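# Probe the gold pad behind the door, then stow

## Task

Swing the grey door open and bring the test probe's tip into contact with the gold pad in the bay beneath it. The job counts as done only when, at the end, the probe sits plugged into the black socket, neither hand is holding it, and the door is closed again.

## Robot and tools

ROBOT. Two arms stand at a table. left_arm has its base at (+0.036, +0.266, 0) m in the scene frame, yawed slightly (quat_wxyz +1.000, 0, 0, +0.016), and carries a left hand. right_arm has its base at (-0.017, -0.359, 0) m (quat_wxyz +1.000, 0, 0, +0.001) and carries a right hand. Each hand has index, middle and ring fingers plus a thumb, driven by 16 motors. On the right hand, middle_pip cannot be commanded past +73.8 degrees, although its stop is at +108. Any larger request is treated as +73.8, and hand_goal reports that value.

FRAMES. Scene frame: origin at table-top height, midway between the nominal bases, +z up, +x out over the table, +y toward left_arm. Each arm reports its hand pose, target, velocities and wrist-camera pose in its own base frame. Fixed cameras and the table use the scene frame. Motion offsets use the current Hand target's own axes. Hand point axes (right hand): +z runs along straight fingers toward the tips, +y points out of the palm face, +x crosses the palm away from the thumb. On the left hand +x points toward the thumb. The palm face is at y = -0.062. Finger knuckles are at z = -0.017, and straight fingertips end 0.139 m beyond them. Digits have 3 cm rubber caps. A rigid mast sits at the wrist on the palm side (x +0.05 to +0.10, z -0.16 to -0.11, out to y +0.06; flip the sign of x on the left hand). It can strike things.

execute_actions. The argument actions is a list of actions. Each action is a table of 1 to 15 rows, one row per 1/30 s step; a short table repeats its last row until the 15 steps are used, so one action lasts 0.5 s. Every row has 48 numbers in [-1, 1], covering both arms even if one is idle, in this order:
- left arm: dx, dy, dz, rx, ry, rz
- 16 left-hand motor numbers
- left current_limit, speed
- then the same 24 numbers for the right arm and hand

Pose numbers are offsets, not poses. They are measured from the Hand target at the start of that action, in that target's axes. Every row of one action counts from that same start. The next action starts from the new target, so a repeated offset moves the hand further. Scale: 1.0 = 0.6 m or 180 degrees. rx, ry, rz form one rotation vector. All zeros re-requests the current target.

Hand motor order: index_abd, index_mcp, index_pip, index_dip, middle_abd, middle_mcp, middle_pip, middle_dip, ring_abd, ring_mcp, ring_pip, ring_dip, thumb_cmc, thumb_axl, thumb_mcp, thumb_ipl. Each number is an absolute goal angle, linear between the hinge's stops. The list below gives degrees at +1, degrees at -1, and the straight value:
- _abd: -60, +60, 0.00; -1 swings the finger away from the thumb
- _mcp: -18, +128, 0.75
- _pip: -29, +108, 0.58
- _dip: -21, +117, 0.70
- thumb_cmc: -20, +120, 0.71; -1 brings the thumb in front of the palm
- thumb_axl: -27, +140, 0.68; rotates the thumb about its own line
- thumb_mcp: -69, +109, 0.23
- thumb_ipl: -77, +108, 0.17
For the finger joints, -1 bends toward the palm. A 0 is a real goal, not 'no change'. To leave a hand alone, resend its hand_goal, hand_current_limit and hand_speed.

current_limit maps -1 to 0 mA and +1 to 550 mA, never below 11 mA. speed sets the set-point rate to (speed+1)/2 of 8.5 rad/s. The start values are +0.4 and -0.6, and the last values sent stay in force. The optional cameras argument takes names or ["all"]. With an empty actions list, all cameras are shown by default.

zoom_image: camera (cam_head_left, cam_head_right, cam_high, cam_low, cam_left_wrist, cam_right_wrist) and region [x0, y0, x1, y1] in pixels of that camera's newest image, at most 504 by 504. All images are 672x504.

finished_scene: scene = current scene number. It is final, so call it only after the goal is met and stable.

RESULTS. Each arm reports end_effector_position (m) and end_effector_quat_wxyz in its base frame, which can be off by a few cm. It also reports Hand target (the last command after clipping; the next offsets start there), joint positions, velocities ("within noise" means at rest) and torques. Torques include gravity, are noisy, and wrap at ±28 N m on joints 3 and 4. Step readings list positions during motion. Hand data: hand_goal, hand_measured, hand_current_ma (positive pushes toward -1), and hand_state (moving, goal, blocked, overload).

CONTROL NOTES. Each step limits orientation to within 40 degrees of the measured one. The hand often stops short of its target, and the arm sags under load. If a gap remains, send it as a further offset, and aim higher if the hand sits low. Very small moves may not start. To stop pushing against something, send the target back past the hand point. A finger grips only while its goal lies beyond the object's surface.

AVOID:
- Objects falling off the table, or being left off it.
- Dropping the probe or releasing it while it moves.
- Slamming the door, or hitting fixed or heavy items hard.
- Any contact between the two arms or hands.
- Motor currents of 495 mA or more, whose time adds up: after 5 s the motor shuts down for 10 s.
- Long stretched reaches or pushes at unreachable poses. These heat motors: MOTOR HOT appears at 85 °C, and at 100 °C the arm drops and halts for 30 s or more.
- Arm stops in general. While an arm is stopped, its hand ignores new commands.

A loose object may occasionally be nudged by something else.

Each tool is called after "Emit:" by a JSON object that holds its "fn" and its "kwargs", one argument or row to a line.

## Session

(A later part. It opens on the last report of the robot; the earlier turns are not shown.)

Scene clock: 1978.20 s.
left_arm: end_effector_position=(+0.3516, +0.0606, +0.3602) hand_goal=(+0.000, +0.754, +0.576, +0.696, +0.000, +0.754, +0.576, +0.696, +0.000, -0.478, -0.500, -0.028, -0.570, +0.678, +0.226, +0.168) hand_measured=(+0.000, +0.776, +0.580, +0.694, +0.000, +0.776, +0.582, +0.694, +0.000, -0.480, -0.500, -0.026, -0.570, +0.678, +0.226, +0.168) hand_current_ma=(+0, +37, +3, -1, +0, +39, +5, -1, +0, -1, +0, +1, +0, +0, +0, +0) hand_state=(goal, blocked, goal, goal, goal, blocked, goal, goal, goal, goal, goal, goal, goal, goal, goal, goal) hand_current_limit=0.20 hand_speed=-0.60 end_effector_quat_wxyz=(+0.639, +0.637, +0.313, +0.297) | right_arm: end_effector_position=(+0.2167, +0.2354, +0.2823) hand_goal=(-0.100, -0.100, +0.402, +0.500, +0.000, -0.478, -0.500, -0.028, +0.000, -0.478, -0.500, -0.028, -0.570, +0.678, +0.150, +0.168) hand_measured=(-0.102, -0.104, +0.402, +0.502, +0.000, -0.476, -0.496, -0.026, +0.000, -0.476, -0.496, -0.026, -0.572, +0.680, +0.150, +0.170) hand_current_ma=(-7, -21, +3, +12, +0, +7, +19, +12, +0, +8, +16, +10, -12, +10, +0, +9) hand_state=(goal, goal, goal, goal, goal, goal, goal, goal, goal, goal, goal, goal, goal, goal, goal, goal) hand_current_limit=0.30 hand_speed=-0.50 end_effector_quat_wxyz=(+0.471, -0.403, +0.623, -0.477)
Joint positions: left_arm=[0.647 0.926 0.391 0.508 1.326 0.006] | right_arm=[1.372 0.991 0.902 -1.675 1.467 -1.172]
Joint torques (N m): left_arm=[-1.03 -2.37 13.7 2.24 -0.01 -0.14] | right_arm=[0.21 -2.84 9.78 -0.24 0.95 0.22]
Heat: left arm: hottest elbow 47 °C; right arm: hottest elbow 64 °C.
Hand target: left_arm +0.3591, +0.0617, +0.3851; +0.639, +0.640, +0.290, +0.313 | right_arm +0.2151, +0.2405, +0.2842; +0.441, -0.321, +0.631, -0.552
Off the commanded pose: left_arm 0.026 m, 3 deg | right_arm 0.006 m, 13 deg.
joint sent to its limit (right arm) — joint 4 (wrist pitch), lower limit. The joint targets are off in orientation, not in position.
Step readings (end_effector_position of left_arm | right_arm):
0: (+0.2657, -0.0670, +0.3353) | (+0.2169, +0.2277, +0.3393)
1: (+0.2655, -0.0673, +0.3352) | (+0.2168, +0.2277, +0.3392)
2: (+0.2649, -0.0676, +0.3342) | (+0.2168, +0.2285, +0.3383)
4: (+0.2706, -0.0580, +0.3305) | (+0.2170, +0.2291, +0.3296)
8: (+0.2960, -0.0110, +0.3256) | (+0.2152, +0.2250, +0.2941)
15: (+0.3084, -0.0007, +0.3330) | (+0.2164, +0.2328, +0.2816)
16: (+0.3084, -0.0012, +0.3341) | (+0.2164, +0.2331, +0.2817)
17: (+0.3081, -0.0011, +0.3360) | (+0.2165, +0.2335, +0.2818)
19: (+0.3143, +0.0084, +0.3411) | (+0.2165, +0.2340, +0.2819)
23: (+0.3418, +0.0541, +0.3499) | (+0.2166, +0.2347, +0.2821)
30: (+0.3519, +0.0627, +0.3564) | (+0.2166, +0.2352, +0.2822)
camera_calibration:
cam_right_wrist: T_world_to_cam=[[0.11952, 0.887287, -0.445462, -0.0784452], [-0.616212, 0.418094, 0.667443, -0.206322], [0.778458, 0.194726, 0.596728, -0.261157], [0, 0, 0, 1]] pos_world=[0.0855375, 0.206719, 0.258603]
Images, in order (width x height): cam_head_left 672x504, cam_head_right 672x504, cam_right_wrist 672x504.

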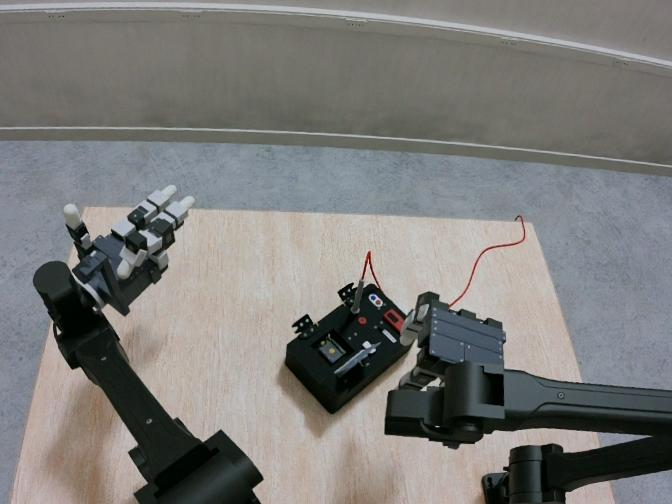

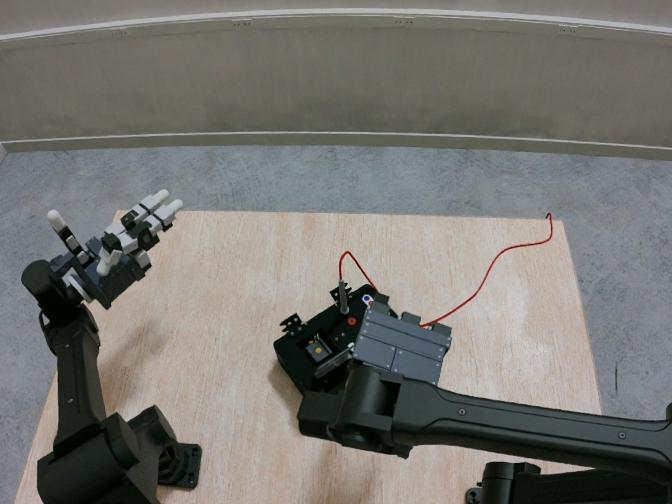

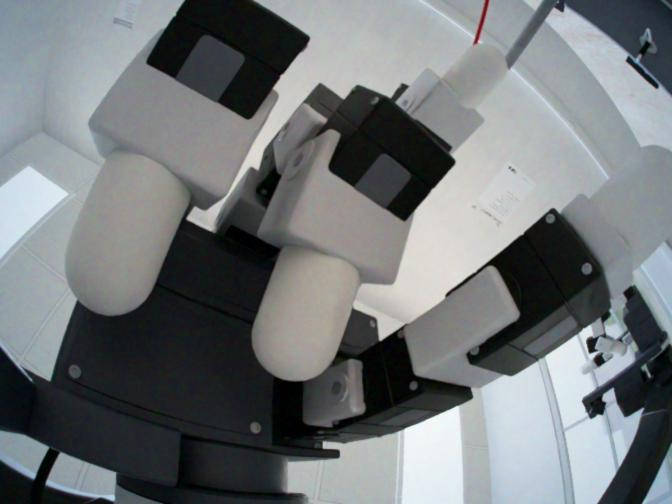

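Emit:
{"fn": "execute_actions", "kwargs": {
  "actions": [
    [[0,0,0,0,0,0,0,0.754,0.576,0.696,0,0.754,0.576,0.696,0,-0.479,-0.5,-0.029,-0.571,0.678,0.225,0.168,0.2,-0.6,-0.0056,0.1198,0.0155,0,0,0.02,-0.2,-0.15,0.401,0.5,0,-0.479,-0.5,-0.029,0,-0.479,-0.5,-0.029,-0.571,0.678,0.15,0.168,0.3,-0.5]]
  ],
  "cameras": ["cam_right_wrist"]
}}

Emit:
{"fn": "zoom_image", "kwargs": {
  "camera": "cam_right_wrist",
  "region": [400, 0, 672, 240]
}}

Scene clock: 1996.53 s.
left_arm: end_effector_position=(+0.3520, +0.0606, +0.3617) hand_goal=(+0.000, +0.754, +0.576, +0.696, +0.000, +0.754, +0.576, +0.696, +0.000, -0.478, -0.500, -0.028, -0.570, +0.678, +0.226, +0.168) hand_measured=(+0.000, +0.776, +0.580, +0.694, +0.000, +0.776, +0.582, +0.694, +0.000, -0.480, -0.500, -0.026, -0.570, +0.678, +0.226, +0.168) hand_current_ma=(+0, +37, +3, -1, +0, +39, +5, -1, +0, -1, +0, +1, +0, +0, +0, +0) hand_state=(goal, blocked, goal, goal, goal, blocked, goal, goal, goal, goal, goal, goal, goal, goal, goal, goal) hand_current_limit=0.20 hand_speed=-0.60 end_effector_quat_wxyz=(+0.641, +0.636, +0.311, +0.298) | right_arm: end_effector_position=(+0.2266, +0.2464, +0.2088) hand_goal=(-0.200, -0.150, +0.402, +0.500, +0.000, -0.478, -0.500, -0.028, +0.000, -0.478, -0.500, -0.028, -0.570, +0.678, +0.150, +0.168) hand_measured=(-0.198, -0.152, +0.402, +0.502, +0.000, -0.476, -0.496, -0.026, +0.000, -0.476, -0.496, -0.026, -0.572, +0.680, +0.150, +0.170) hand_current_ma=(+11, -8, +3, +12, +0, +7, +19, +12, +0, +8, +16, +10, -12, +10, +0, +9) hand_state=(goal, goal, goal, goal, goal, goal, goal, goal, goal, goal, goal, goal, goal, goal, goal, goal) hand_current_limit=0.30 hand_speed=-0.50 end_effector_quat_wxyz=(+0.471, -0.373, +0.639, -0.480)
Joint positions: left_arm=[0.645 0.932 0.391 0.534 1.326 -0.012] | right_arm=[1.353 1.157 0.791 -1.674 1.464 -0.852]
Joint torques (N m): left_arm=[-1.14 -2.37 13.48 2.19 -0.15 -0.14] | right_arm=[-1.2 -3.43 10.13 -0.53 0.84 0.2]
Heat: left arm: hottest elbow 49 °C; right arm: hottest elbow 62 °C.
Hand target: left_arm +0.3592, +0.0617, +0.3850; +0.640, +0.640, +0.290, +0.313 | right_arm +0.2309, +0.2528, +0.2143; +0.458, -0.301, +0.640, -0.538
Off the commanded pose: left_arm 0.024 m, 3 deg | right_arm 0.010 m, 11 deg.
joint sent to its limit (right arm) — joint 4 (wrist pitch), lower limit. The joint targets are off in orientation, not in position.
Step readings (end_effector_position of left_arm | right_arm):
0: (+0.3516, +0.0606, +0.3602) | (+0.2167, +0.2354, +0.2823)
1: (+0.3516, +0.0606, +0.3602) | (+0.2167, +0.2354, +0.2820)
2: (+0.3516, +0.0605, +0.3604) | (+0.2171, +0.2363, +0.2803)
4: (+0.3516, +0.0604, +0.3608) | (+0.2178, +0.2378, +0.2679)
8: (+0.3517, +0.0604, +0.3613) | (+0.2193, +0.2375, +0.2259)
15: (+0.3519, +0.0605, +0.3616) | (+0.2251, +0.2445, +0.2080)
camera_calibration:
cam_right_wrist: T_world_to_cam=[[0.173096, 0.896705, -0.407379, -0.14461], [-0.605179, 0.423164, 0.674307, -0.161006], [0.777043, 0.129817, 0.615915, -0.214792], [0, 0, 0, 1]] pos_world=[0.0944962, 0.225688, 0.18195]
Images, in order (width x height): cam_right_wrist 672x504.

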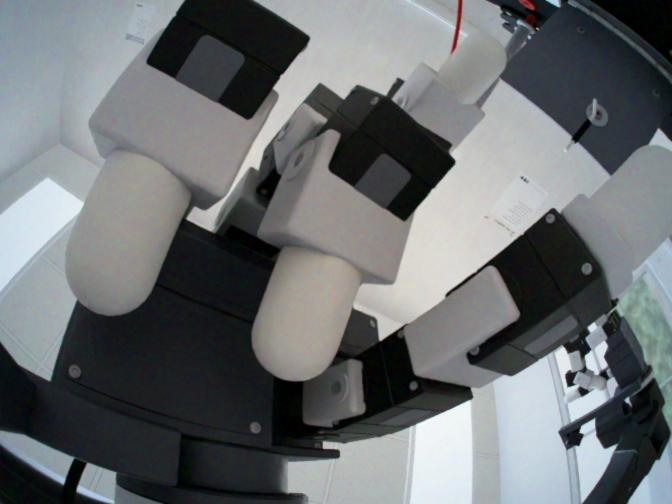

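Scaled by 1.853 from the camera's 672x504 image, which has a finer 960x720 frame.

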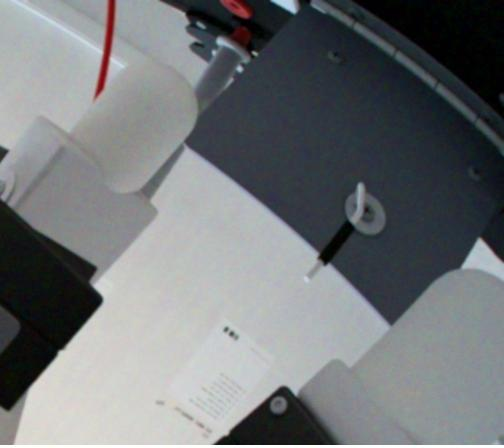

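Emit:
{"fn": "execute_actions", "kwargs": {
  "actions": [
    [[0,0,0,0,0,0,0,0.754,0.576,0.696,0,0.754,0.576,0.696,0,-0.479,-0.5,-0.029,-0.571,0.678,0.225,0.168,0.2,-0.6,-0.0376,0.0102,0.0241,0,0,0,-0.22,-0.25,0.401,0.5,0,-0.479,-0.5,-0.029,0,-0.479,-0.5,-0.029,-0.571,0.678,0.15,0.168,0.3,-0.6]]
  ],
  "cameras": ["cam_right_wrist","cam_head_left"]
}}

Emit:
{"fn": "zoom_image", "kwargs": {
  "camera": "cam_right_wrist",
  "region": [400, 0, 672, 240]
}}

Emit:
{"fn": "zoom_image", "kwargs": {
  "camera": "cam_head_left",
  "region": [310, 270, 430, 400]
}}

Scene clock: 2008.43 s.
left_arm: end_effector_position=(+0.3521, +0.0607, +0.3617) hand_goal=(+0.000, +0.754, +0.576, +0.696, +0.000, +0.754, +0.576, +0.696, +0.000, -0.478, -0.500, -0.028, -0.570, +0.678, +0.226, +0.168) hand_measured=(+0.000, +0.776, +0.580, +0.694, +0.000, +0.776, +0.582, +0.694, +0.000, -0.480, -0.500, -0.026, -0.570, +0.678, +0.226, +0.168) hand_current_ma=(+0, +37, +3, -1, +0, +39, +5, -1, +0, -1, +0, +1, +0, +0, +0, +0) hand_state=(goal, blocked, goal, goal, goal, blocked, goal, goal, goal, goal, goal, goal, goal, goal, goal, goal) hand_current_limit=0.20 hand_speed=-0.60 end_effector_quat_wxyz=(+0.641, +0.636, +0.311, +0.297) | right_arm: end_effector_position=(+0.2474, +0.2576, +0.2039) hand_goal=(-0.220, -0.250, +0.402, +0.500, +0.000, -0.478, -0.500, -0.028, +0.000, -0.478, -0.500, -0.028, -0.570, +0.678, +0.150, +0.168) hand_measured=(-0.218, -0.250, +0.402, +0.502, +0.000, -0.476, -0.496, -0.026, +0.000, -0.476, -0.496, -0.026, -0.572, +0.680, +0.150, +0.170) hand_current_ma=(+11, -1, +3, +12, +0, +7, +19, +12, +0, +8, +16, +10, -12, +10, +0, +9) hand_state=(goal, goal, goal, goal, goal, goal, goal, goal, goal, goal, goal, goal, goal, goal, goal, goal) hand_current_limit=0.30 hand_speed=-0.60 end_effector_quat_wxyz=(+0.461, -0.358, +0.640, -0.499)
Joint positions: left_arm=[0.645 0.932 0.391 0.534 1.326 -0.013] | right_arm=[1.3 1.249 0.837 -1.677 1.483 -0.816]
Joint torques (N m): left_arm=[-1.08 -2.37 13.46 2.24 -0.15 -0.14] | right_arm=[-0.97 -3.72 10.7 -0.4 0.97 0.17]
Heat: left arm: hottest elbow 51 °C; right arm: hottest elbow 62 °C.
Hand target: left_arm +0.3591, +0.0617, +0.3851; +0.640, +0.640, +0.290, +0.313 | right_arm +0.2537, +0.2681, +0.2143; +0.458, -0.301, +0.640, -0.538
Off the commanded pose: left_arm 0.024 m, 3 deg | right_arm 0.016 m, 8 deg.
joint sent to its limit (right arm) — joint 4 (wrist pitch), lower limit. The joint targets are off in orientation, not in position.
Step readings (end_effector_position of left_arm | right_arm):
0: (+0.3520, +0.0606, +0.3617) | (+0.2266, +0.2465, +0.2088)
1: (+0.3520, +0.0606, +0.3617) | (+0.2266, +0.2466, +0.2088)
2: (+0.3520, +0.0606, +0.3617) | (+0.2276, +0.2467, +0.2087)
4: (+0.3520, +0.0606, +0.3617) | (+0.2329, +0.2484, +0.2075)
8: (+0.3520, +0.0606, +0.3617) | (+0.2438, +0.2543, +0.2034)
15: (+0.3521, +0.0607, +0.3617) | (+0.2470, +0.2572, +0.2033)
camera_calibration:
cam_right_wrist: T_world_to_cam=[[0.221129, 0.880736, -0.418814, -0.165742], [-0.594352, 0.462184, 0.658128, -0.159254], [0.773206, 0.103392, 0.62567, -0.223698], [0, 0, 0, 1]] pos_world=[0.114962, 0.242708, 0.175355]
Images, in order (width x height): cam_head_left 672x504, cam_right_wrist 672x504.

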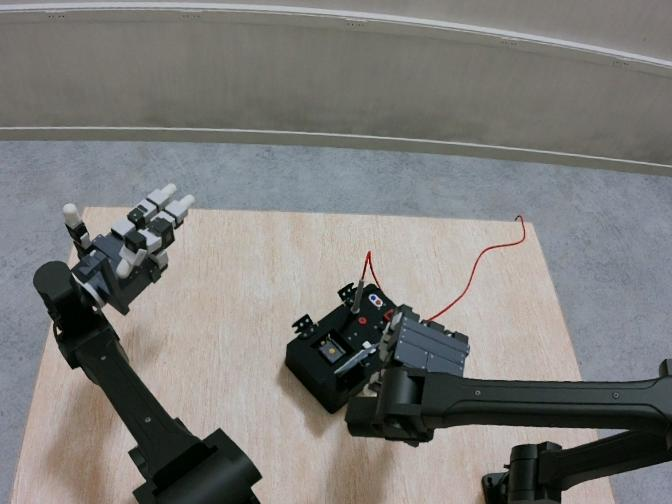

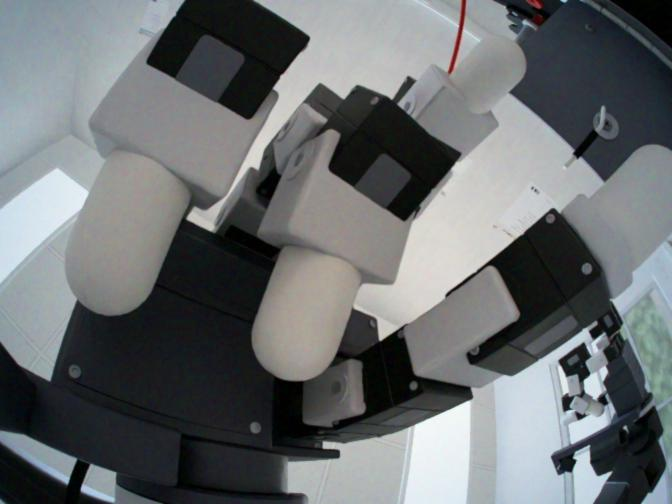

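Scaled by 1.853 from the camera's 672x504 image, which has a finer 960x720 frame.

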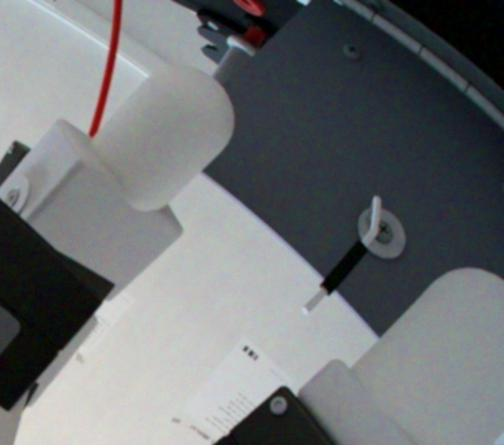

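Scaled by 3.877 from the camera's 672x504 image, which has a finer 960x720 frame.

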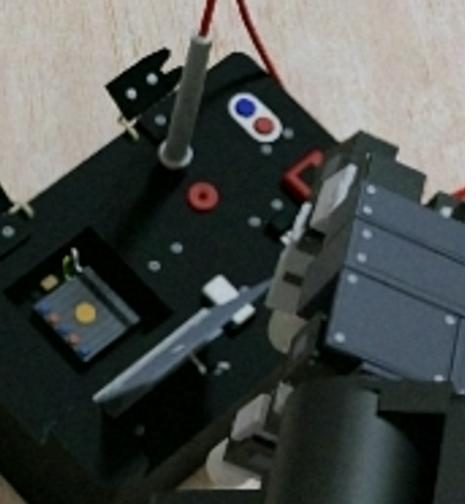

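Emit:
{"fn": "execute_actions", "kwargs": {
  "actions": [
    [[0,0,0,0,0,0,0,0.754,0.576,0.696,0,0.754,0.576,0.696,0,-0.479,-0.5,-0.029,-0.571,0.678,0.225,0.168,0.2,-0.6,-0.0301,0.001,0.0138,0,0,0,-0.22,-0.25,0.401,0.5,0,-0.479,-0.5,-0.029,0,-0.479,-0.5,-0.029,-0.571,0.678,0.15,0.168,0.3,-0.6]]
  ],
  "cameras": ["cam_right_wrist"]
}}

Emit:
{"fn": "zoom_image", "kwargs": {
  "camera": "cam_right_wrist",
  "region": [400, 0, 672, 240]
}}

Scene clock: 2022.37 s.
left_arm: end_effector_position=(+0.3521, +0.0607, +0.3617) hand_goal=(+0.000, +0.754, +0.576, +0.696, +0.000, +0.754, +0.576, +0.696, +0.000, -0.478, -0.500, -0.028, -0.570, +0.678, +0.226, +0.168) hand_measured=(+0.000, +0.776, +0.580, +0.694, +0.000, +0.776, +0.582, +0.694, +0.000, -0.480, -0.500, -0.026, -0.570, +0.678, +0.226, +0.168) hand_current_ma=(+0, +37, +3, -1, +0, +39, +5, -1, +0, -1, +0, +1, +0, +0, +0, +0) hand_state=(goal, blocked, goal, goal, goal, blocked, goal, goal, goal, goal, goal, goal, goal, goal, goal, goal) hand_current_limit=0.20 hand_speed=-0.60 end_effector_quat_wxyz=(+0.641, +0.636, +0.311, +0.297) | right_arm: end_effector_position=(+0.2615, +0.2702, +0.2094) hand_goal=(-0.220, -0.250, +0.402, +0.500, +0.000, -0.478, -0.500, -0.028, +0.000, -0.478, -0.500, -0.028, -0.570, +0.678, +0.150, +0.168) hand_measured=(-0.218, -0.252, +0.402, +0.502, +0.000, -0.476, -0.496, -0.026, +0.000, -0.476, -0.496, -0.026, -0.572, +0.680, +0.150, +0.170) hand_current_ma=(+5, -6, +3, +12, +0, +7, +19, +12, +0, +8, +16, +10, -12, +10, +0, +9) hand_state=(goal, goal, goal, goal, goal, goal, goal, goal, goal, goal, goal, goal, goal, goal, goal, goal) hand_current_limit=0.30 hand_speed=-0.60 end_effector_quat_wxyz=(+0.461, -0.348, +0.640, -0.507)
Joint positions: left_arm=[0.645 0.932 0.391 0.534 1.326 -0.013] | right_arm=[1.272 1.297 0.888 -1.677 1.5 -0.814]
Joint torques (N m): left_arm=[-1.08 -2.37 13.46 2.25 -0.15 -0.14] | right_arm=[-1.08 -4.95 10.86 -0.44 0.96 0.17]
Heat: left arm: hottest elbow 52 °C; right arm: hottest elbow 64 °C.
Hand target: left_arm +0.3591, +0.0617, +0.3851; +0.640, +0.640, +0.290, +0.313 | right_arm +0.2685, +0.2807, +0.2185; +0.458, -0.301, +0.641, -0.538
Off the commanded pose: left_arm 0.024 m, 3 deg | right_arm 0.016 m, 7 deg.
joint sent to its limit (right arm) — joint 4 (wrist pitch), lower limit. The joint targets are off in orientation, not in position.
Step readings (end_effector_position of left_arm | right_arm):
0: (+0.3521, +0.0607, +0.3617) | (+0.2474, +0.2577, +0.2039)
1: (+0.3521, +0.0607, +0.3617) | (+0.2476, +0.2577, +0.2041)
2: (+0.3521, +0.0607, +0.3617) | (+0.2485, +0.2581, +0.2046)
4: (+0.3521, +0.0607, +0.3617) | (+0.2519, +0.2617, +0.2067)
8: (+0.3521, +0.0607, +0.3617) | (+0.2596, +0.2689, +0.2098)
15: (+0.3521, +0.0607, +0.3617) | (+0.2615, +0.2702, +0.2094)
camera_calibration:
cam_right_wrist: T_world_to_cam=[[0.244298, 0.875932, -0.416006, -0.182899], [-0.595437, 0.474106, 0.648598, -0.161281], [0.765359, 0.0892543, 0.637385, -0.235846], [0, 0, 0, 1]] pos_world=[0.129156, 0.257722, 0.178845]
Images, in order (width x height): cam_right_wrist 672x504.

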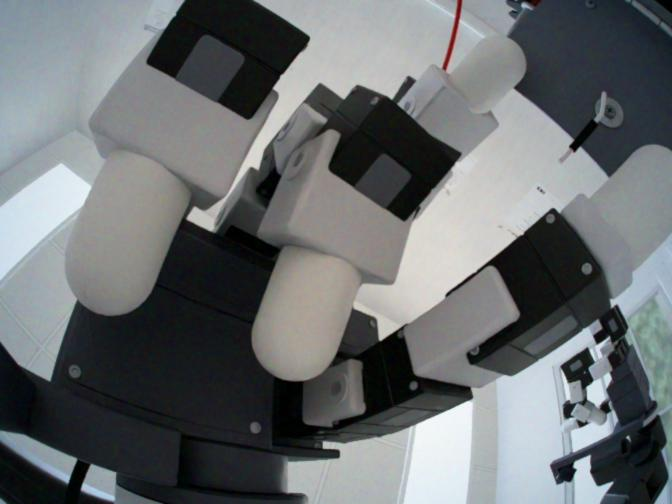

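Scaled by 1.853 from the camera's 672x504 image, which has a finer 960x720 frame.

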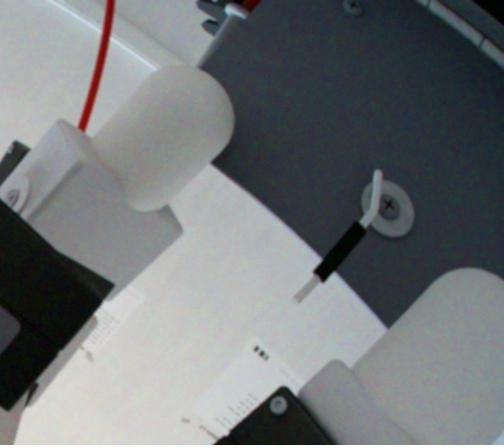

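Emit:
{"fn": "execute_actions", "kwargs": {
  "actions": [
    [[0,0,0,0,0,0,0,0.754,0.576,0.696,0,0.754,0.576,0.696,0,-0.479,-0.5,-0.029,-0.571,0.678,0.225,0.168,0.2,-0.6,0.0026,0.0096,0,0,0,0,-0.22,-0.35,0.401,0.5,0,-0.479,-0.5,-0.029,0,-0.479,-0.5,-0.029,-0.571,0.678,0.06,0.168,0.3,-0.6]]
  ],
  "cameras": ["cam_right_wrist"]
}}

Emit:
{"fn": "zoom_image", "kwargs": {
  "camera": "cam_right_wrist",
  "region": [400, 0, 672, 240]
}}

Scene clock: 2034.20 s.
left_arm: end_effector_position=(+0.3521, +0.0607, +0.3617) hand_goal=(+0.000, +0.754, +0.576, +0.696, +0.000, +0.754, +0.576, +0.696, +0.000, -0.478, -0.500, -0.028, -0.570, +0.678, +0.226, +0.168) hand_measured=(+0.000, +0.776, +0.580, +0.694, +0.000, +0.776, +0.582, +0.694, +0.000, -0.480, -0.500, -0.026, -0.570, +0.678, +0.226, +0.168) hand_current_ma=(+0, +37, +3, -1, +0, +39, +5, -1, +0, -1, +0, +1, +0, +0, +0, +0) hand_state=(goal, blocked, goal, goal, goal, blocked, goal, goal, goal, goal, goal, goal, goal, goal, goal, goal) hand_current_limit=0.20 hand_speed=-0.60 end_effector_quat_wxyz=(+0.641, +0.636, +0.311, +0.297) | right_arm: end_effector_position=(+0.2623, +0.2725, +0.2061) hand_goal=(-0.220, -0.350, +0.402, +0.500, +0.000, -0.478, -0.500, -0.028, +0.000, -0.478, -0.500, -0.028, -0.570, +0.678, +0.060, +0.168) hand_measured=(-0.218, -0.350, +0.402, +0.502, +0.000, -0.476, -0.496, -0.026, +0.000, -0.476, -0.496, -0.026, -0.572, +0.680, +0.064, +0.170) hand_current_ma=(+5, +3, +3, +12, +0, +7, +19, +12, +0, +8, +16, +10, -12, +10, +23, +9) hand_state=(goal, goal, goal, goal, goal, goal, goal, goal, goal, goal, goal, goal, goal, goal, goal, goal) hand_current_limit=0.30 hand_speed=-0.60 end_effector_quat_wxyz=(+0.463, -0.346, +0.641, -0.506)
Joint positions: left_arm=[0.645 0.932 0.391 0.534 1.326 -0.013] | right_arm=[1.272 1.311 0.888 -1.677 1.501 -0.796]
Joint torques (N m): left_arm=[-1.08 -2.37 13.46 2.24 -0.15 -0.14] | right_arm=[-1.08 -5.19 10.39 -0.5 0.97 0.2]
Heat: left arm: hottest elbow 53 °C; right arm: hottest elbow 65 °C.
Hand target: left_arm +0.3591, +0.0617, +0.3851; +0.640, +0.640, +0.290, +0.313 | right_arm +0.2685, +0.2807, +0.2126; +0.458, -0.301, +0.640, -0.538
Off the commanded pose: left_arm 0.024 m, 3 deg | right_arm 0.012 m, 6 deg.
joint sent to its limit (right arm) — joint 4 (wrist pitch), lower limit. The joint targets are off in orientation, not in position.
Step readings (end_effector_position of left_arm | right_arm):
0: (+0.3521, +0.0607, +0.3617) | (+0.2615, +0.2702, +0.2094)
1: (+0.3521, +0.0607, +0.3617) | (+0.2615, +0.2702, +0.2093)
2: (+0.3521, +0.0607, +0.3617) | (+0.2616, +0.2704, +0.2093)
4: (+0.3521, +0.0607, +0.3617) | (+0.2617, +0.2708, +0.2086)
8: (+0.3521, +0.0607, +0.3617) | (+0.2621, +0.2719, +0.2065)
15: (+0.3521, +0.0607, +0.3617) | (+0.2623, +0.2724, +0.2060)
camera_calibration:
cam_right_wrist: T_world_to_cam=[[0.246137, 0.877656, -0.411262, -0.188486], [-0.596576, 0.471601, 0.649376, -0.158852], [0.76388, 0.0855134, 0.639667, -0.233716], [0, 0, 0, 1]] pos_world=[0.130157, 0.260326, 0.175138]
Images, in order (width x height): cam_right_wrist 672x504.

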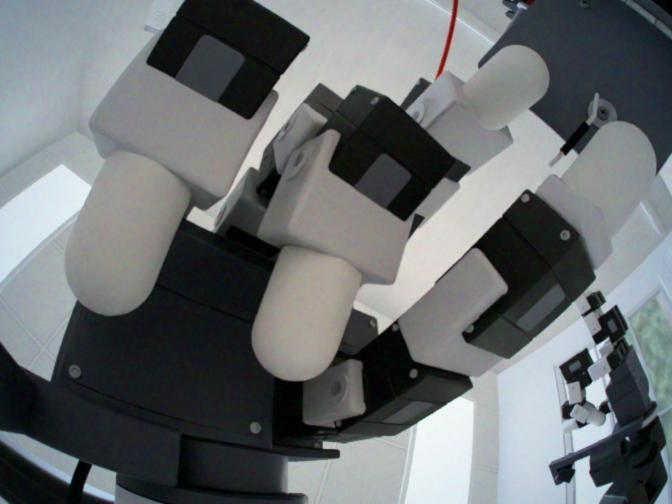

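Scaled by 1.853 from the camera's 672x504 image, which has a finer 960x720 frame.

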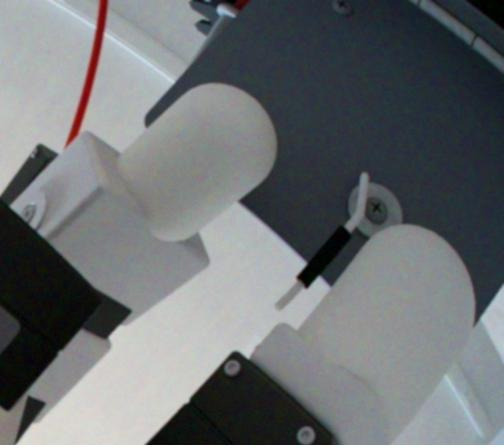

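Emit:
{"fn": "execute_actions", "kwargs": {
  "actions": [
    [[0,0,0,0,0,0,0,0.754,0.576,0.696,0,0.754,0.576,0.696,0,-0.479,-0.5,-0.029,-0.571,0.678,0.225,0.168,0.2,-0.6,0,0,0,0,0,0,-0.22,-0.5,0.401,0.5,0,-0.479,-0.5,-0.029,0,-0.479,-0.5,-0.029,-0.571,0.678,0.0,0.168,0.3,-0.7]],
    [[0,0,0,0,0,0,0,0.754,0.576,0.696,0,0.754,0.576,0.696,0,-0.479,-0.5,-0.029,-0.571,0.678,0.225,0.168,0.2,-0.6,0,0,0,0,0,0,-0.22,-0.62,0.401,0.5,0,-0.479,-0.5,-0.029,0,-0.479,-0.5,-0.029,-0.571,0.678,-0.05,0.168,0.3,-0.7]]
  ],
  "cameras": ["cam_right_wrist","cam_low"]
}}

Emit:
{"fn": "zoom_image", "kwargs": {
  "camera": "cam_right_wrist",
  "region": [400, 0, 672, 240]
}}

Emit:
{"fn": "zoom_image", "kwargs": {
  "camera": "cam_low",
  "region": [120, 100, 320, 290]
}}

Scene clock: 2046.03 s.
left_arm: end_effector_position=(+0.3521, +0.0607, +0.3617) hand_goal=(+0.000, +0.754, +0.576, +0.696, +0.000, +0.754, +0.576, +0.696, +0.000, -0.478, -0.500, -0.028, -0.570, +0.678, +0.226, +0.168) hand_measured=(+0.000, +0.776, +0.580, +0.694, +0.000, +0.776, +0.582, +0.694, +0.000, -0.480, -0.500, -0.026, -0.570, +0.678, +0.226, +0.168) hand_current_ma=(+0, +37, +3, -1, +0, +39, +5, -1, +0, -1, +0, +1, +0, +0, +0, +0) hand_state=(goal, blocked, goal, goal, goal, blocked, goal, goal, goal, goal, goal, goal, goal, goal, goal, goal) hand_current_limit=0.20 hand_speed=-0.60 end_effector_quat_wxyz=(+0.641, +0.636, +0.311, +0.297) | right_arm: end_effector_position=(+0.2623, +0.2726, +0.2061) hand_goal=(-0.220, -0.620, +0.402, +0.500, +0.000, -0.478, -0.500, -0.028, +0.000, -0.478, -0.500, -0.028, -0.570, +0.678, -0.050, +0.168) hand_measured=(-0.218, -0.492, +0.420, +0.508, +0.000, -0.476, -0.496, -0.026, +0.000, -0.476, -0.496, -0.026, -0.572, +0.678, +0.002, +0.176) hand_current_ma=(+5, +358, +81, +40, +0, +7, +19, +12, +0, +8, +16, +10, -12, +1, +327, +54) hand_state=(goal, blocked, goal, goal, goal, goal, goal, goal, goal, goal, goal, goal, goal, goal, blocked, goal) hand_current_limit=0.30 hand_speed=-0.70 end_effector_quat_wxyz=(+0.463, -0.346, +0.641, -0.505)
Joint positions: left_arm=[0.645 0.932 0.391 0.534 1.326 -0.013] | right_arm=[1.272 1.311 0.888 -1.677 1.501 -0.795]
Joint torques (N m): left_arm=[-1.08 -2.32 13.48 2.24 -0.15 -0.14] | right_arm=[-0.32 -5.07 10.19 -0.61 0.95 0.15]
Heat: left arm: hottest elbow 54 °C; right arm: hottest elbow 65 °C.
Hand target: left_arm +0.3591, +0.0617, +0.3851; +0.640, +0.640, +0.290, +0.313 | right_arm +0.2685, +0.2807, +0.2126; +0.458, -0.301, +0.640, -0.538
Off the commanded pose: left_arm 0.024 m, 3 deg | right_arm 0.012 m, 6 deg.
joint sent to its limit (right arm) — joint 4 (wrist pitch), lower limit. The joint targets are off in orientation, not in position.
Step readings (end_effector_position of left_arm | right_arm):
0: (+0.3521, +0.0607, +0.3617) | (+0.2623, +0.2725, +0.2061)
1: (+0.3521, +0.0607, +0.3617) | (+0.2623, +0.2725, +0.2061)
2: (+0.3521, +0.0607, +0.3617) | (+0.2623, +0.2725, +0.2061)
4: (+0.3521, +0.0607, +0.3617) | (+0.2623, +0.2726, +0.2061)
8: (+0.3521, +0.0607, +0.3617) | (+0.2623, +0.2726, +0.2061)
15: (+0.3521, +0.0607, +0.3617) | (+0.2623, +0.2726, +0.2061)
16: (+0.3521, +0.0607, +0.3617) | (+0.2623, +0.2726, +0.2061)
17: (+0.3521, +0.0607, +0.3617) | (+0.2623, +0.2726, +0.2061)
19: (+0.3521, +0.0607, +0.3617) | (+0.2623, +0.2726, +0.2061)
23: (+0.3521, +0.0607, +0.3617) | (+0.2623, +0.2726, +0.2061)
30: (+0.3521, +0.0607, +0.3617) | (+0.2623, +0.2726, +0.2061)
camera_calibration:
cam_right_wrist: T_world_to_cam=[[0.246322, 0.877934, -0.410558, -0.188794], [-0.596748, 0.471175, 0.649527, -0.158792], [0.763687, 0.0850067, 0.639966, -0.233619], [0, 0, 0, 1]] pos_world=[0.130157, 0.260427, 0.175137]
Images, in order (width x height): cam_low 672x504, cam_right_wrist 672x504.

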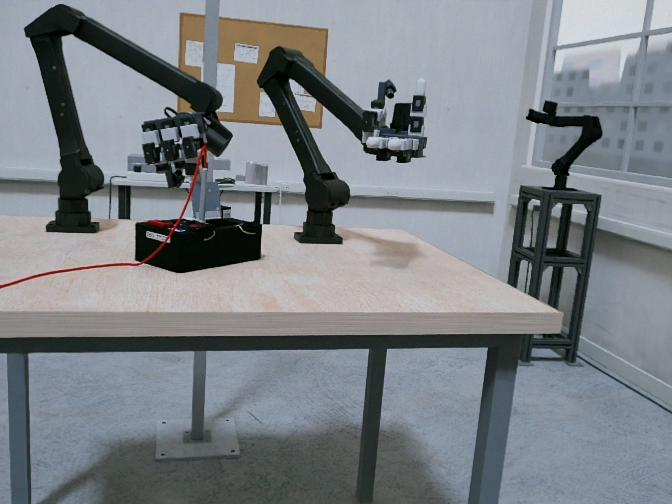

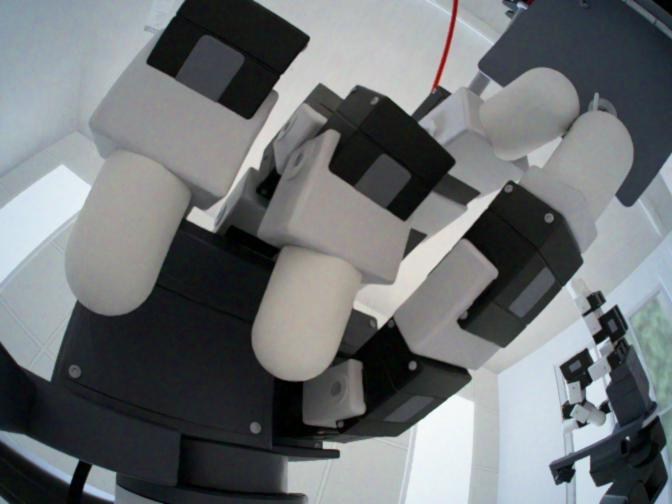

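Scaled by 1.853 from the camera's 672x504 image, which has a finer 960x720 frame.

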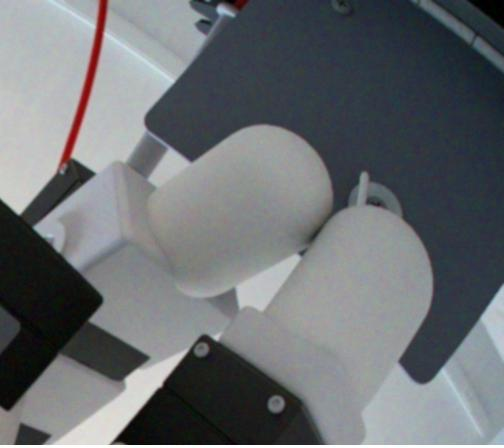

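Scaled by 2.520 from the camera's 672x504 image, which has a finer 960x720 frame.

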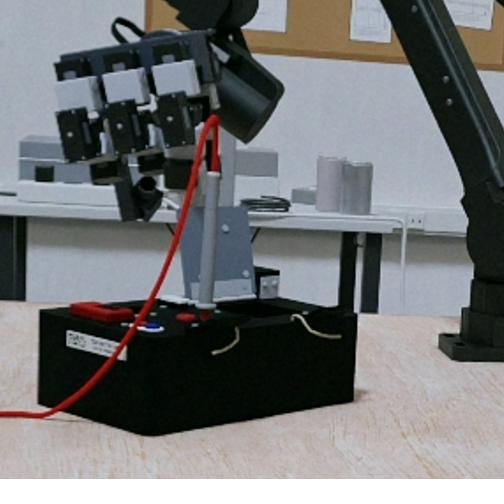

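Emit:
{"fn": "execute_actions", "kwargs": {
  "actions": [
    [[0,0,0,0,0,0, 0,0.754,0.576,0.696, 0,0.754,0.576,0.696, 0,-0.479,-0.5,-0.029, -0.571,0.678,0.225,0.168, 0.2,-0.6, 0,0,0,0,0,0, -0.22,-0.66,0.401,0.5, 0,-0.479,-0.5,-0.029, 0,-0.479,-0.5,-0.029, -0.63,0.678,-0.10,0.168, 0.36,-0.7]]
  ],
  "cameras": ["cam_right_wrist","cam_head_left","cam_low"]
}}

Emit:
{"fn": "zoom_image", "kwargs": {
  "camera": "cam_right_wrist",
  "region": [400, 0, 672, 240]
}}

Scene clock: 2069.87 s.
left_arm: end_effector_position=(+0.3521, +0.0607, +0.3617) hand_goal=(+0.000, +0.754, +0.576, +0.696, +0.000, +0.754, +0.576, +0.696, +0.000, -0.478, -0.500, -0.028, -0.570, +0.678, +0.226, +0.168) hand_measured=(+0.000, +0.776, +0.580, +0.694, +0.000, +0.776, +0.582, +0.694, +0.000, -0.480, -0.500, -0.026, -0.570, +0.678, +0.226, +0.168) hand_current_ma=(+0, +37, +3, -1, +0, +39, +5, -1, +0, -1, +0, +1, +0, +0, +0, +0) hand_state=(goal, blocked, goal, goal, goal, blocked, goal, goal, goal, goal, goal, goal, goal, goal, goal, goal) hand_current_limit=0.20 hand_speed=-0.60 end_effector_quat_wxyz=(+0.641, +0.636, +0.311, +0.297) | right_arm: end_effector_position=(+0.2623, +0.2726, +0.2061) hand_goal=(-0.220, -0.660, +0.402, +0.500, +0.000, -0.478, -0.500, -0.028, +0.000, -0.478, -0.500, -0.028, -0.630, +0.678, -0.100, +0.168) hand_measured=(-0.234, -0.492, +0.422, +0.510, +0.000, -0.476, -0.496, -0.026, +0.000, -0.476, -0.496, -0.026, -0.588, +0.680, +0.000, +0.178) hand_current_ma=(-60, +374, +91, +47, +0, +7, +19, +12, +0, +8, +16, +10, +198, +13, +374, +62) hand_state=(goal, blocked, goal, goal, goal, goal, goal, goal, goal, goal, goal, goal, blocked, goal, blocked, goal) hand_current_limit=0.36 hand_speed=-0.70 end_effector_quat_wxyz=(+0.463, -0.346, +0.641, -0.505)
Joint positions: left_arm=[0.645 0.932 0.391 0.534 1.326 -0.013] | right_arm=[1.272 1.311 0.888 -1.677 1.501 -0.795]
Joint torques (N m): left_arm=[-1.14 -2.43 13.48 2.22 -0.15 -0.14] | right_arm=[-1.2 -4.78 10.22 -0.47 0.9 0.18]
Heat: left arm: hottest elbow 55 °C; right arm: hottest elbow 65 °C.
Hand target: left_arm +0.3591, +0.0617, +0.3851; +0.640, +0.640, +0.290, +0.313 | right_arm +0.2685, +0.2807, +0.2126; +0.458, -0.301, +0.640, -0.538
Off the commanded pose: left_arm 0.024 m, 3 deg | right_arm 0.012 m, 6 deg.
joint sent to its limit (right arm) — joint 4 (wrist pitch), lower limit. The joint targets are off in orientation, not in position.
Step readings (end_effector_position of left_arm | right_arm):
0: (+0.3521, +0.0607, +0.3617) | (+0.2623, +0.2726, +0.2061)
1: (+0.3521, +0.0607, +0.3617) | (+0.2623, +0.2726, +0.2061)
2: (+0.3521, +0.0607, +0.3617) | (+0.2623, +0.2726, +0.2061)
4: (+0.3521, +0.0607, +0.3617) | (+0.2623, +0.2726, +0.2061)
8: (+0.3521, +0.0607, +0.3617) | (+0.2623, +0.2726, +0.2061)
15: (+0.3521, +0.0607, +0.3617) | (+0.2623, +0.2726, +0.2061)
camera_calibration:
cam_right_wrist: T_world_to_cam=[[0.246322, 0.877934, -0.410558, -0.188794], [-0.596748, 0.471175, 0.649527, -0.158792], [0.763687, 0.0850067, 0.639966, -0.233619], [0, 0, 0, 1]] pos_world=[0.130157, 0.260427, 0.175137]
Images, in order (width x height): cam_head_left 672x504, cam_low 672x504, cam_right_wrist 672x504.

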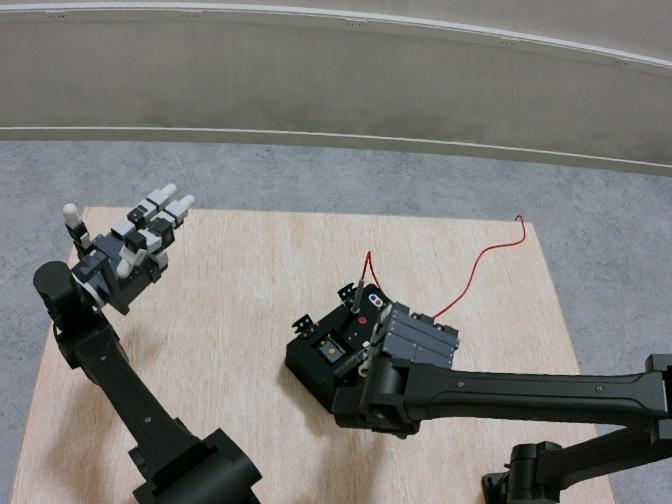

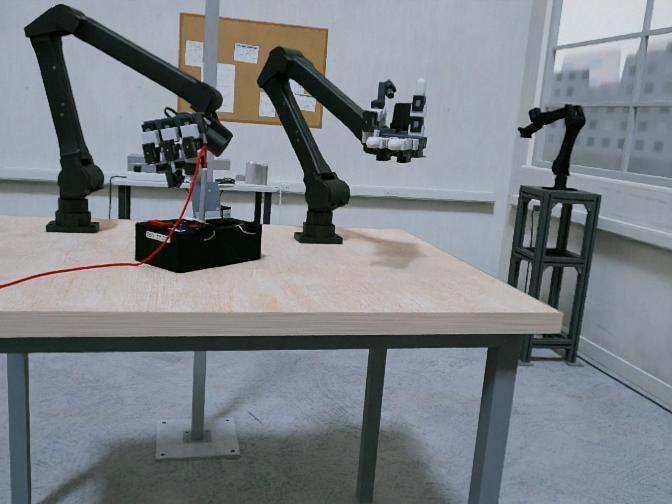

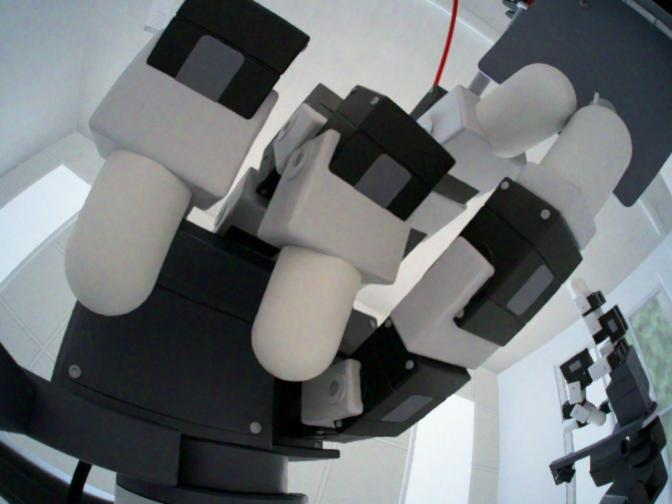

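Scaled by 1.853 from the camera's 672x504 image, which has a finer 960x720 frame.

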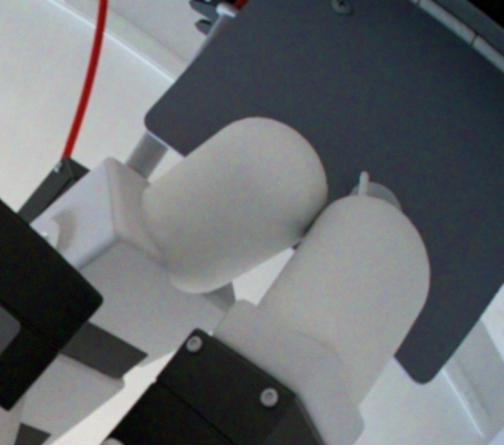

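Emit:
{"fn": "execute_actions", "kwargs": {
  "actions": [
    [[0,0,0,0,0,0, 0,0.754,0.576,0.696, 0,0.754,0.576,0.696, 0,-0.479,-0.5,-0.029, -0.571,0.678,0.225,0.168, 0.2,-0.6, -0.0208,-0.0057,0.0071,0,0,-0.0222, -0.22,-0.66,0.401,0.5, 0,-0.479,-0.5,-0.029, 0,-0.479,-0.5,-0.029, -0.63,0.678,-0.10,0.168, 0.36,-0.7]]
  ],
  "cameras": ["cam_right_wrist"]
}}

Emit:
{"fn": "zoom_image", "kwargs": {
  "camera": "cam_right_wrist",
  "region": [400, 0, 672, 240]
}}

Scene clock: 2085.60 s.
left_arm: end_effector_position=(+0.3521, +0.0607, +0.3617) hand_goal=(+0.000, +0.754, +0.576, +0.696, +0.000, +0.754, +0.576, +0.696, +0.000, -0.478, -0.500, -0.028, -0.570, +0.678, +0.226, +0.168) hand_measured=(+0.000, +0.776, +0.580, +0.694, +0.000, +0.776, +0.582, +0.694, +0.000, -0.480, -0.500, -0.026, -0.570, +0.678, +0.226, +0.168) hand_current_ma=(+0, +37, +3, -1, +0, +39, +5, -1, +0, -1, +0, +1, +0, +0, +0, +0) hand_state=(goal, blocked, goal, goal, goal, blocked, goal, goal, goal, goal, goal, goal, goal, goal, goal, goal) hand_current_limit=0.20 hand_speed=-0.60 end_effector_quat_wxyz=(+0.641, +0.636, +0.311, +0.297) | right_arm: end_effector_position=(+0.2706, +0.2817, +0.2125) hand_goal=(-0.220, -0.660, +0.402, +0.500, +0.000, -0.478, -0.500, -0.028, +0.000, -0.478, -0.500, -0.028, -0.630, +0.678, -0.100, +0.168) hand_measured=(-0.236, -0.492, +0.422, +0.512, +0.000, -0.476, -0.496, -0.026, +0.000, -0.476, -0.496, -0.026, -0.590, +0.682, +0.000, +0.180) hand_current_ma=(-64, +374, +94, +52, +0, +7, +19, +12, +0, +8, +16, +10, +195, +18, +374, +73) hand_state=(goal, blocked, blocked, goal, goal, goal, goal, goal, goal, goal, goal, goal, blocked, goal, blocked, goal) hand_current_limit=0.36 hand_speed=-0.70 end_effector_quat_wxyz=(+0.451, -0.355, +0.633, -0.519)
Joint positions: left_arm=[0.645 0.932 0.391 0.534 1.326 -0.013] | right_arm=[1.258 1.341 0.938 -1.677 1.508 -0.857]
Joint torques (N m): left_arm=[-1.08 -2.32 13.48 2.25 -0.15 -0.14] | right_arm=[-1.08 -5.54 10.71 -0.65 1 -0.19]
Heat: left arm: hottest elbow 56 °C; right arm: hottest elbow 64 °C.
Hand target: left_arm +0.3591, +0.0617, +0.3851; +0.640, +0.640, +0.290, +0.313 | right_arm +0.2770, +0.2891, +0.2191; +0.439, -0.323, +0.629, -0.554
Off the commanded pose: left_arm 0.024 m, 3 deg | right_arm 0.012 m, 6 deg.
joint sent to its limit (right arm) — joint 4 (wrist pitch), lower limit. The joint targets are off in orientation, not in position.
Step readings (end_effector_position of left_arm | right_arm):
0: (+0.3521, +0.0607, +0.3617) | (+0.2623, +0.2726, +0.2061)
1: (+0.3521, +0.0607, +0.3617) | (+0.2623, +0.2726, +0.2061)
2: (+0.3521, +0.0607, +0.3617) | (+0.2627, +0.2728, +0.2063)
4: (+0.3521, +0.0607, +0.3617) | (+0.2648, +0.2750, +0.2075)
8: (+0.3521, +0.0607, +0.3617) | (+0.2698, +0.2811, +0.2118)
15: (+0.3521, +0.0607, +0.3617) | (+0.2706, +0.2817, +0.2126)
camera_calibration:
cam_right_wrist: T_world_to_cam=[[0.24902, 0.858446, -0.448396, -0.183459], [-0.587956, 0.5019, 0.634353, -0.170137], [0.769608, 0.10567, 0.629712, -0.249986], [0, 0, 0, 1]] pos_world=[0.138043, 0.269298, 0.183084]
Images, in order (width x height): cam_right_wrist 672x504.

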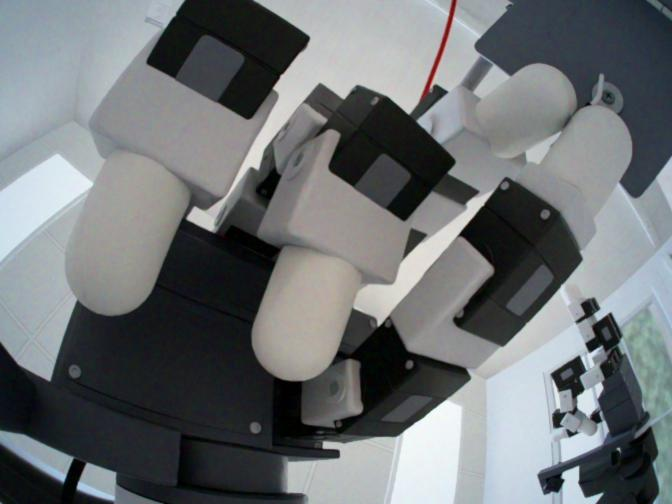

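Scaled by 1.853 from the camera's 672x504 image, which has a finer 960x720 frame.

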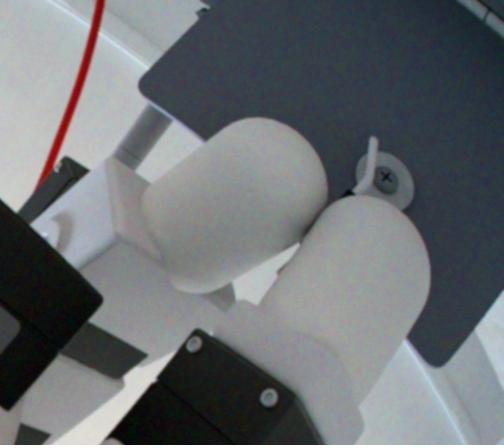

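Emit:
{"fn": "execute_actions", "kwargs": {
  "actions": [
    [[0,0,0,0,0,0, 0,0.754,0.576,0.696, 0,0.754,0.576,0.696, 0,-0.479,-0.5,-0.029, -0.571,0.678,0.225,0.168, 0.2,-0.6, -0.0223,-0.0005,0.0087,0,0,-0.0222, -0.22,-0.66,0.401,0.5, 0,-0.479,-0.5,-0.029, 0,-0.479,-0.5,-0.029, -0.63,0.678,-0.10,0.168, 0.36,-0.7]]
  ],
  "cameras": ["cam_right_wrist","cam_low"]
}}

Emit:
{"fn": "zoom_image", "kwargs": {
  "camera": "cam_right_wrist",
  "region": [400, 0, 672, 240]
}}

Emit:
{"fn": "zoom_image", "kwargs": {
  "camera": "cam_low",
  "region": [110, 90, 290, 280]
}}

Scene clock: 2099.87 s.
left_arm: end_effector_position=(+0.3521, +0.0607, +0.3617) hand_goal=(+0.000, +0.754, +0.576, +0.696, +0.000, +0.754, +0.576, +0.696, +0.000, -0.478, -0.500, -0.028, -0.570, +0.678, +0.226, +0.168) hand_measured=(+0.000, +0.776, +0.580, +0.694, +0.000, +0.776, +0.582, +0.694, +0.000, -0.480, -0.500, -0.026, -0.570, +0.678, +0.226, +0.168) hand_current_ma=(+0, +37, +3, -1, +0, +39, +5, -1, +0, -1, +0, +1, +0, +0, +0, +0) hand_state=(goal, blocked, goal, goal, goal, blocked, goal, goal, goal, goal, goal, goal, goal, goal, goal, goal) hand_current_limit=0.20 hand_speed=-0.60 end_effector_quat_wxyz=(+0.641, +0.636, +0.311, +0.297) | right_arm: end_effector_position=(+0.2805, +0.2913, +0.2158) hand_goal=(-0.220, -0.660, +0.402, +0.500, +0.000, -0.478, -0.500, -0.028, +0.000, -0.478, -0.500, -0.028, -0.630, +0.678, -0.100, +0.168) hand_measured=(-0.240, -0.494, +0.424, +0.512, +0.000, -0.476, -0.496, -0.026, +0.000, -0.476, -0.496, -0.026, -0.592, +0.682, -0.002, +0.180) hand_current_ma=(-79, +374, +99, +53, +0, +7, +19, +12, +0, +8, +16, +10, +181, +18, +374, +74) hand_state=(goal, blocked, blocked, goal, goal, goal, goal, goal, goal, goal, goal, goal, blocked, goal, blocked, goal) hand_current_limit=0.36 hand_speed=-0.70 end_effector_quat_wxyz=(+0.431, -0.373, +0.619, -0.540)
Joint positions: left_arm=[0.645 0.932 0.391 0.534 1.326 -0.013] | right_arm=[1.241 1.386 0.996 -1.677 1.519 -0.944]
Joint torques (N m): left_arm=[-1.08 -2.37 13.48 2.24 -0.15 -0.14] | right_arm=[-0.97 -6.24 10.89 -0.53 0.95 -0.12]
Heat: left arm: hottest elbow 56 °C; right arm: hottest elbow 64 °C.
Hand target: left_arm +0.3591, +0.0617, +0.3851; +0.640, +0.640, +0.290, +0.313 | right_arm +0.2871, +0.2989, +0.2219; +0.419, -0.345, +0.618, -0.569
Off the commanded pose: left_arm 0.024 m, 3 deg | right_arm 0.012 m, 5 deg.
joint sent to its limit (right arm) — joint 4 (wrist pitch), lower limit. The joint targets are off in orientation, not in position.
Step readings (end_effector_position of left_arm | right_arm):
0: (+0.3521, +0.0607, +0.3617) | (+0.2706, +0.2817, +0.2125)
1: (+0.3521, +0.0607, +0.3617) | (+0.2706, +0.2817, +0.2126)
2: (+0.3521, +0.0607, +0.3617) | (+0.2709, +0.2822, +0.2127)
4: (+0.3521, +0.0607, +0.3617) | (+0.2734, +0.2855, +0.2143)
8: (+0.3521, +0.0607, +0.3617) | (+0.2798, +0.2917, +0.2170)
15: (+0.3521, +0.0607, +0.3617) | (+0.2807, +0.2919, +0.2163)
camera_calibration:
cam_right_wrist: T_world_to_cam=[[0.247074, 0.821889, -0.513277, -0.167399], [-0.573751, 0.550947, 0.606025, -0.183325], [0.780874, 0.14476, 0.607684, -0.270525], [0, 0, 0, 1]] pos_world=[0.147423, 0.277748, 0.189571]
Images, in order (width x height): cam_low 672x504, cam_right_wrist 672x504.

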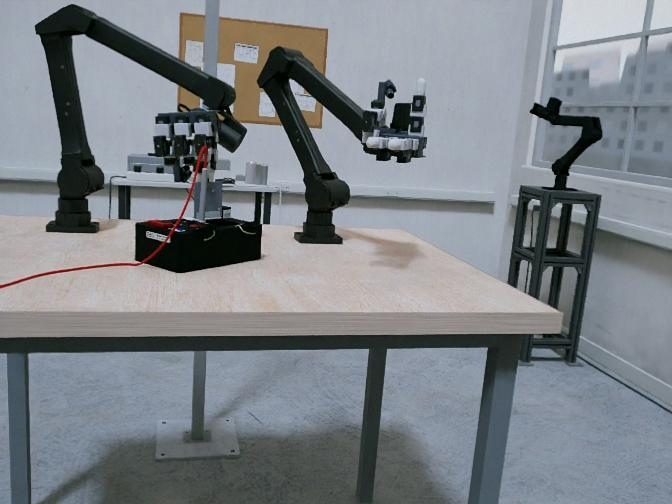

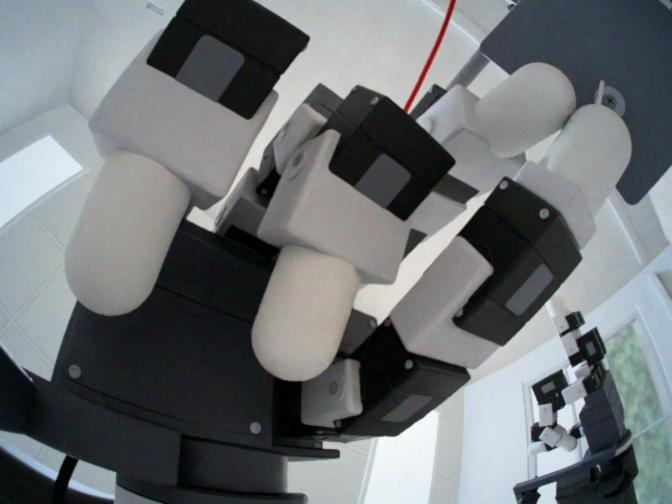

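Scaled by 1.853 from the camera's 672x504 image, which has a finer 960x720 frame.

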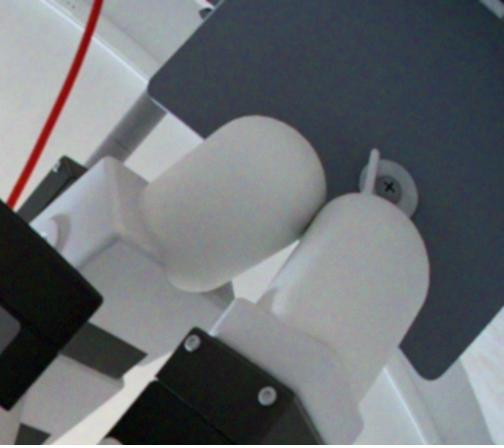

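Scaled by 2.653 from the camera's 672x504 image, which has a finer 960x720 frame.

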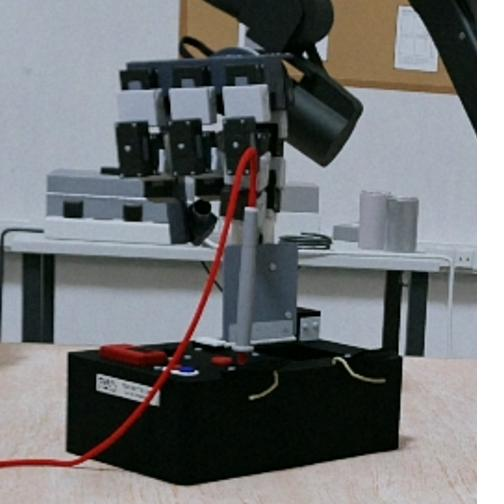

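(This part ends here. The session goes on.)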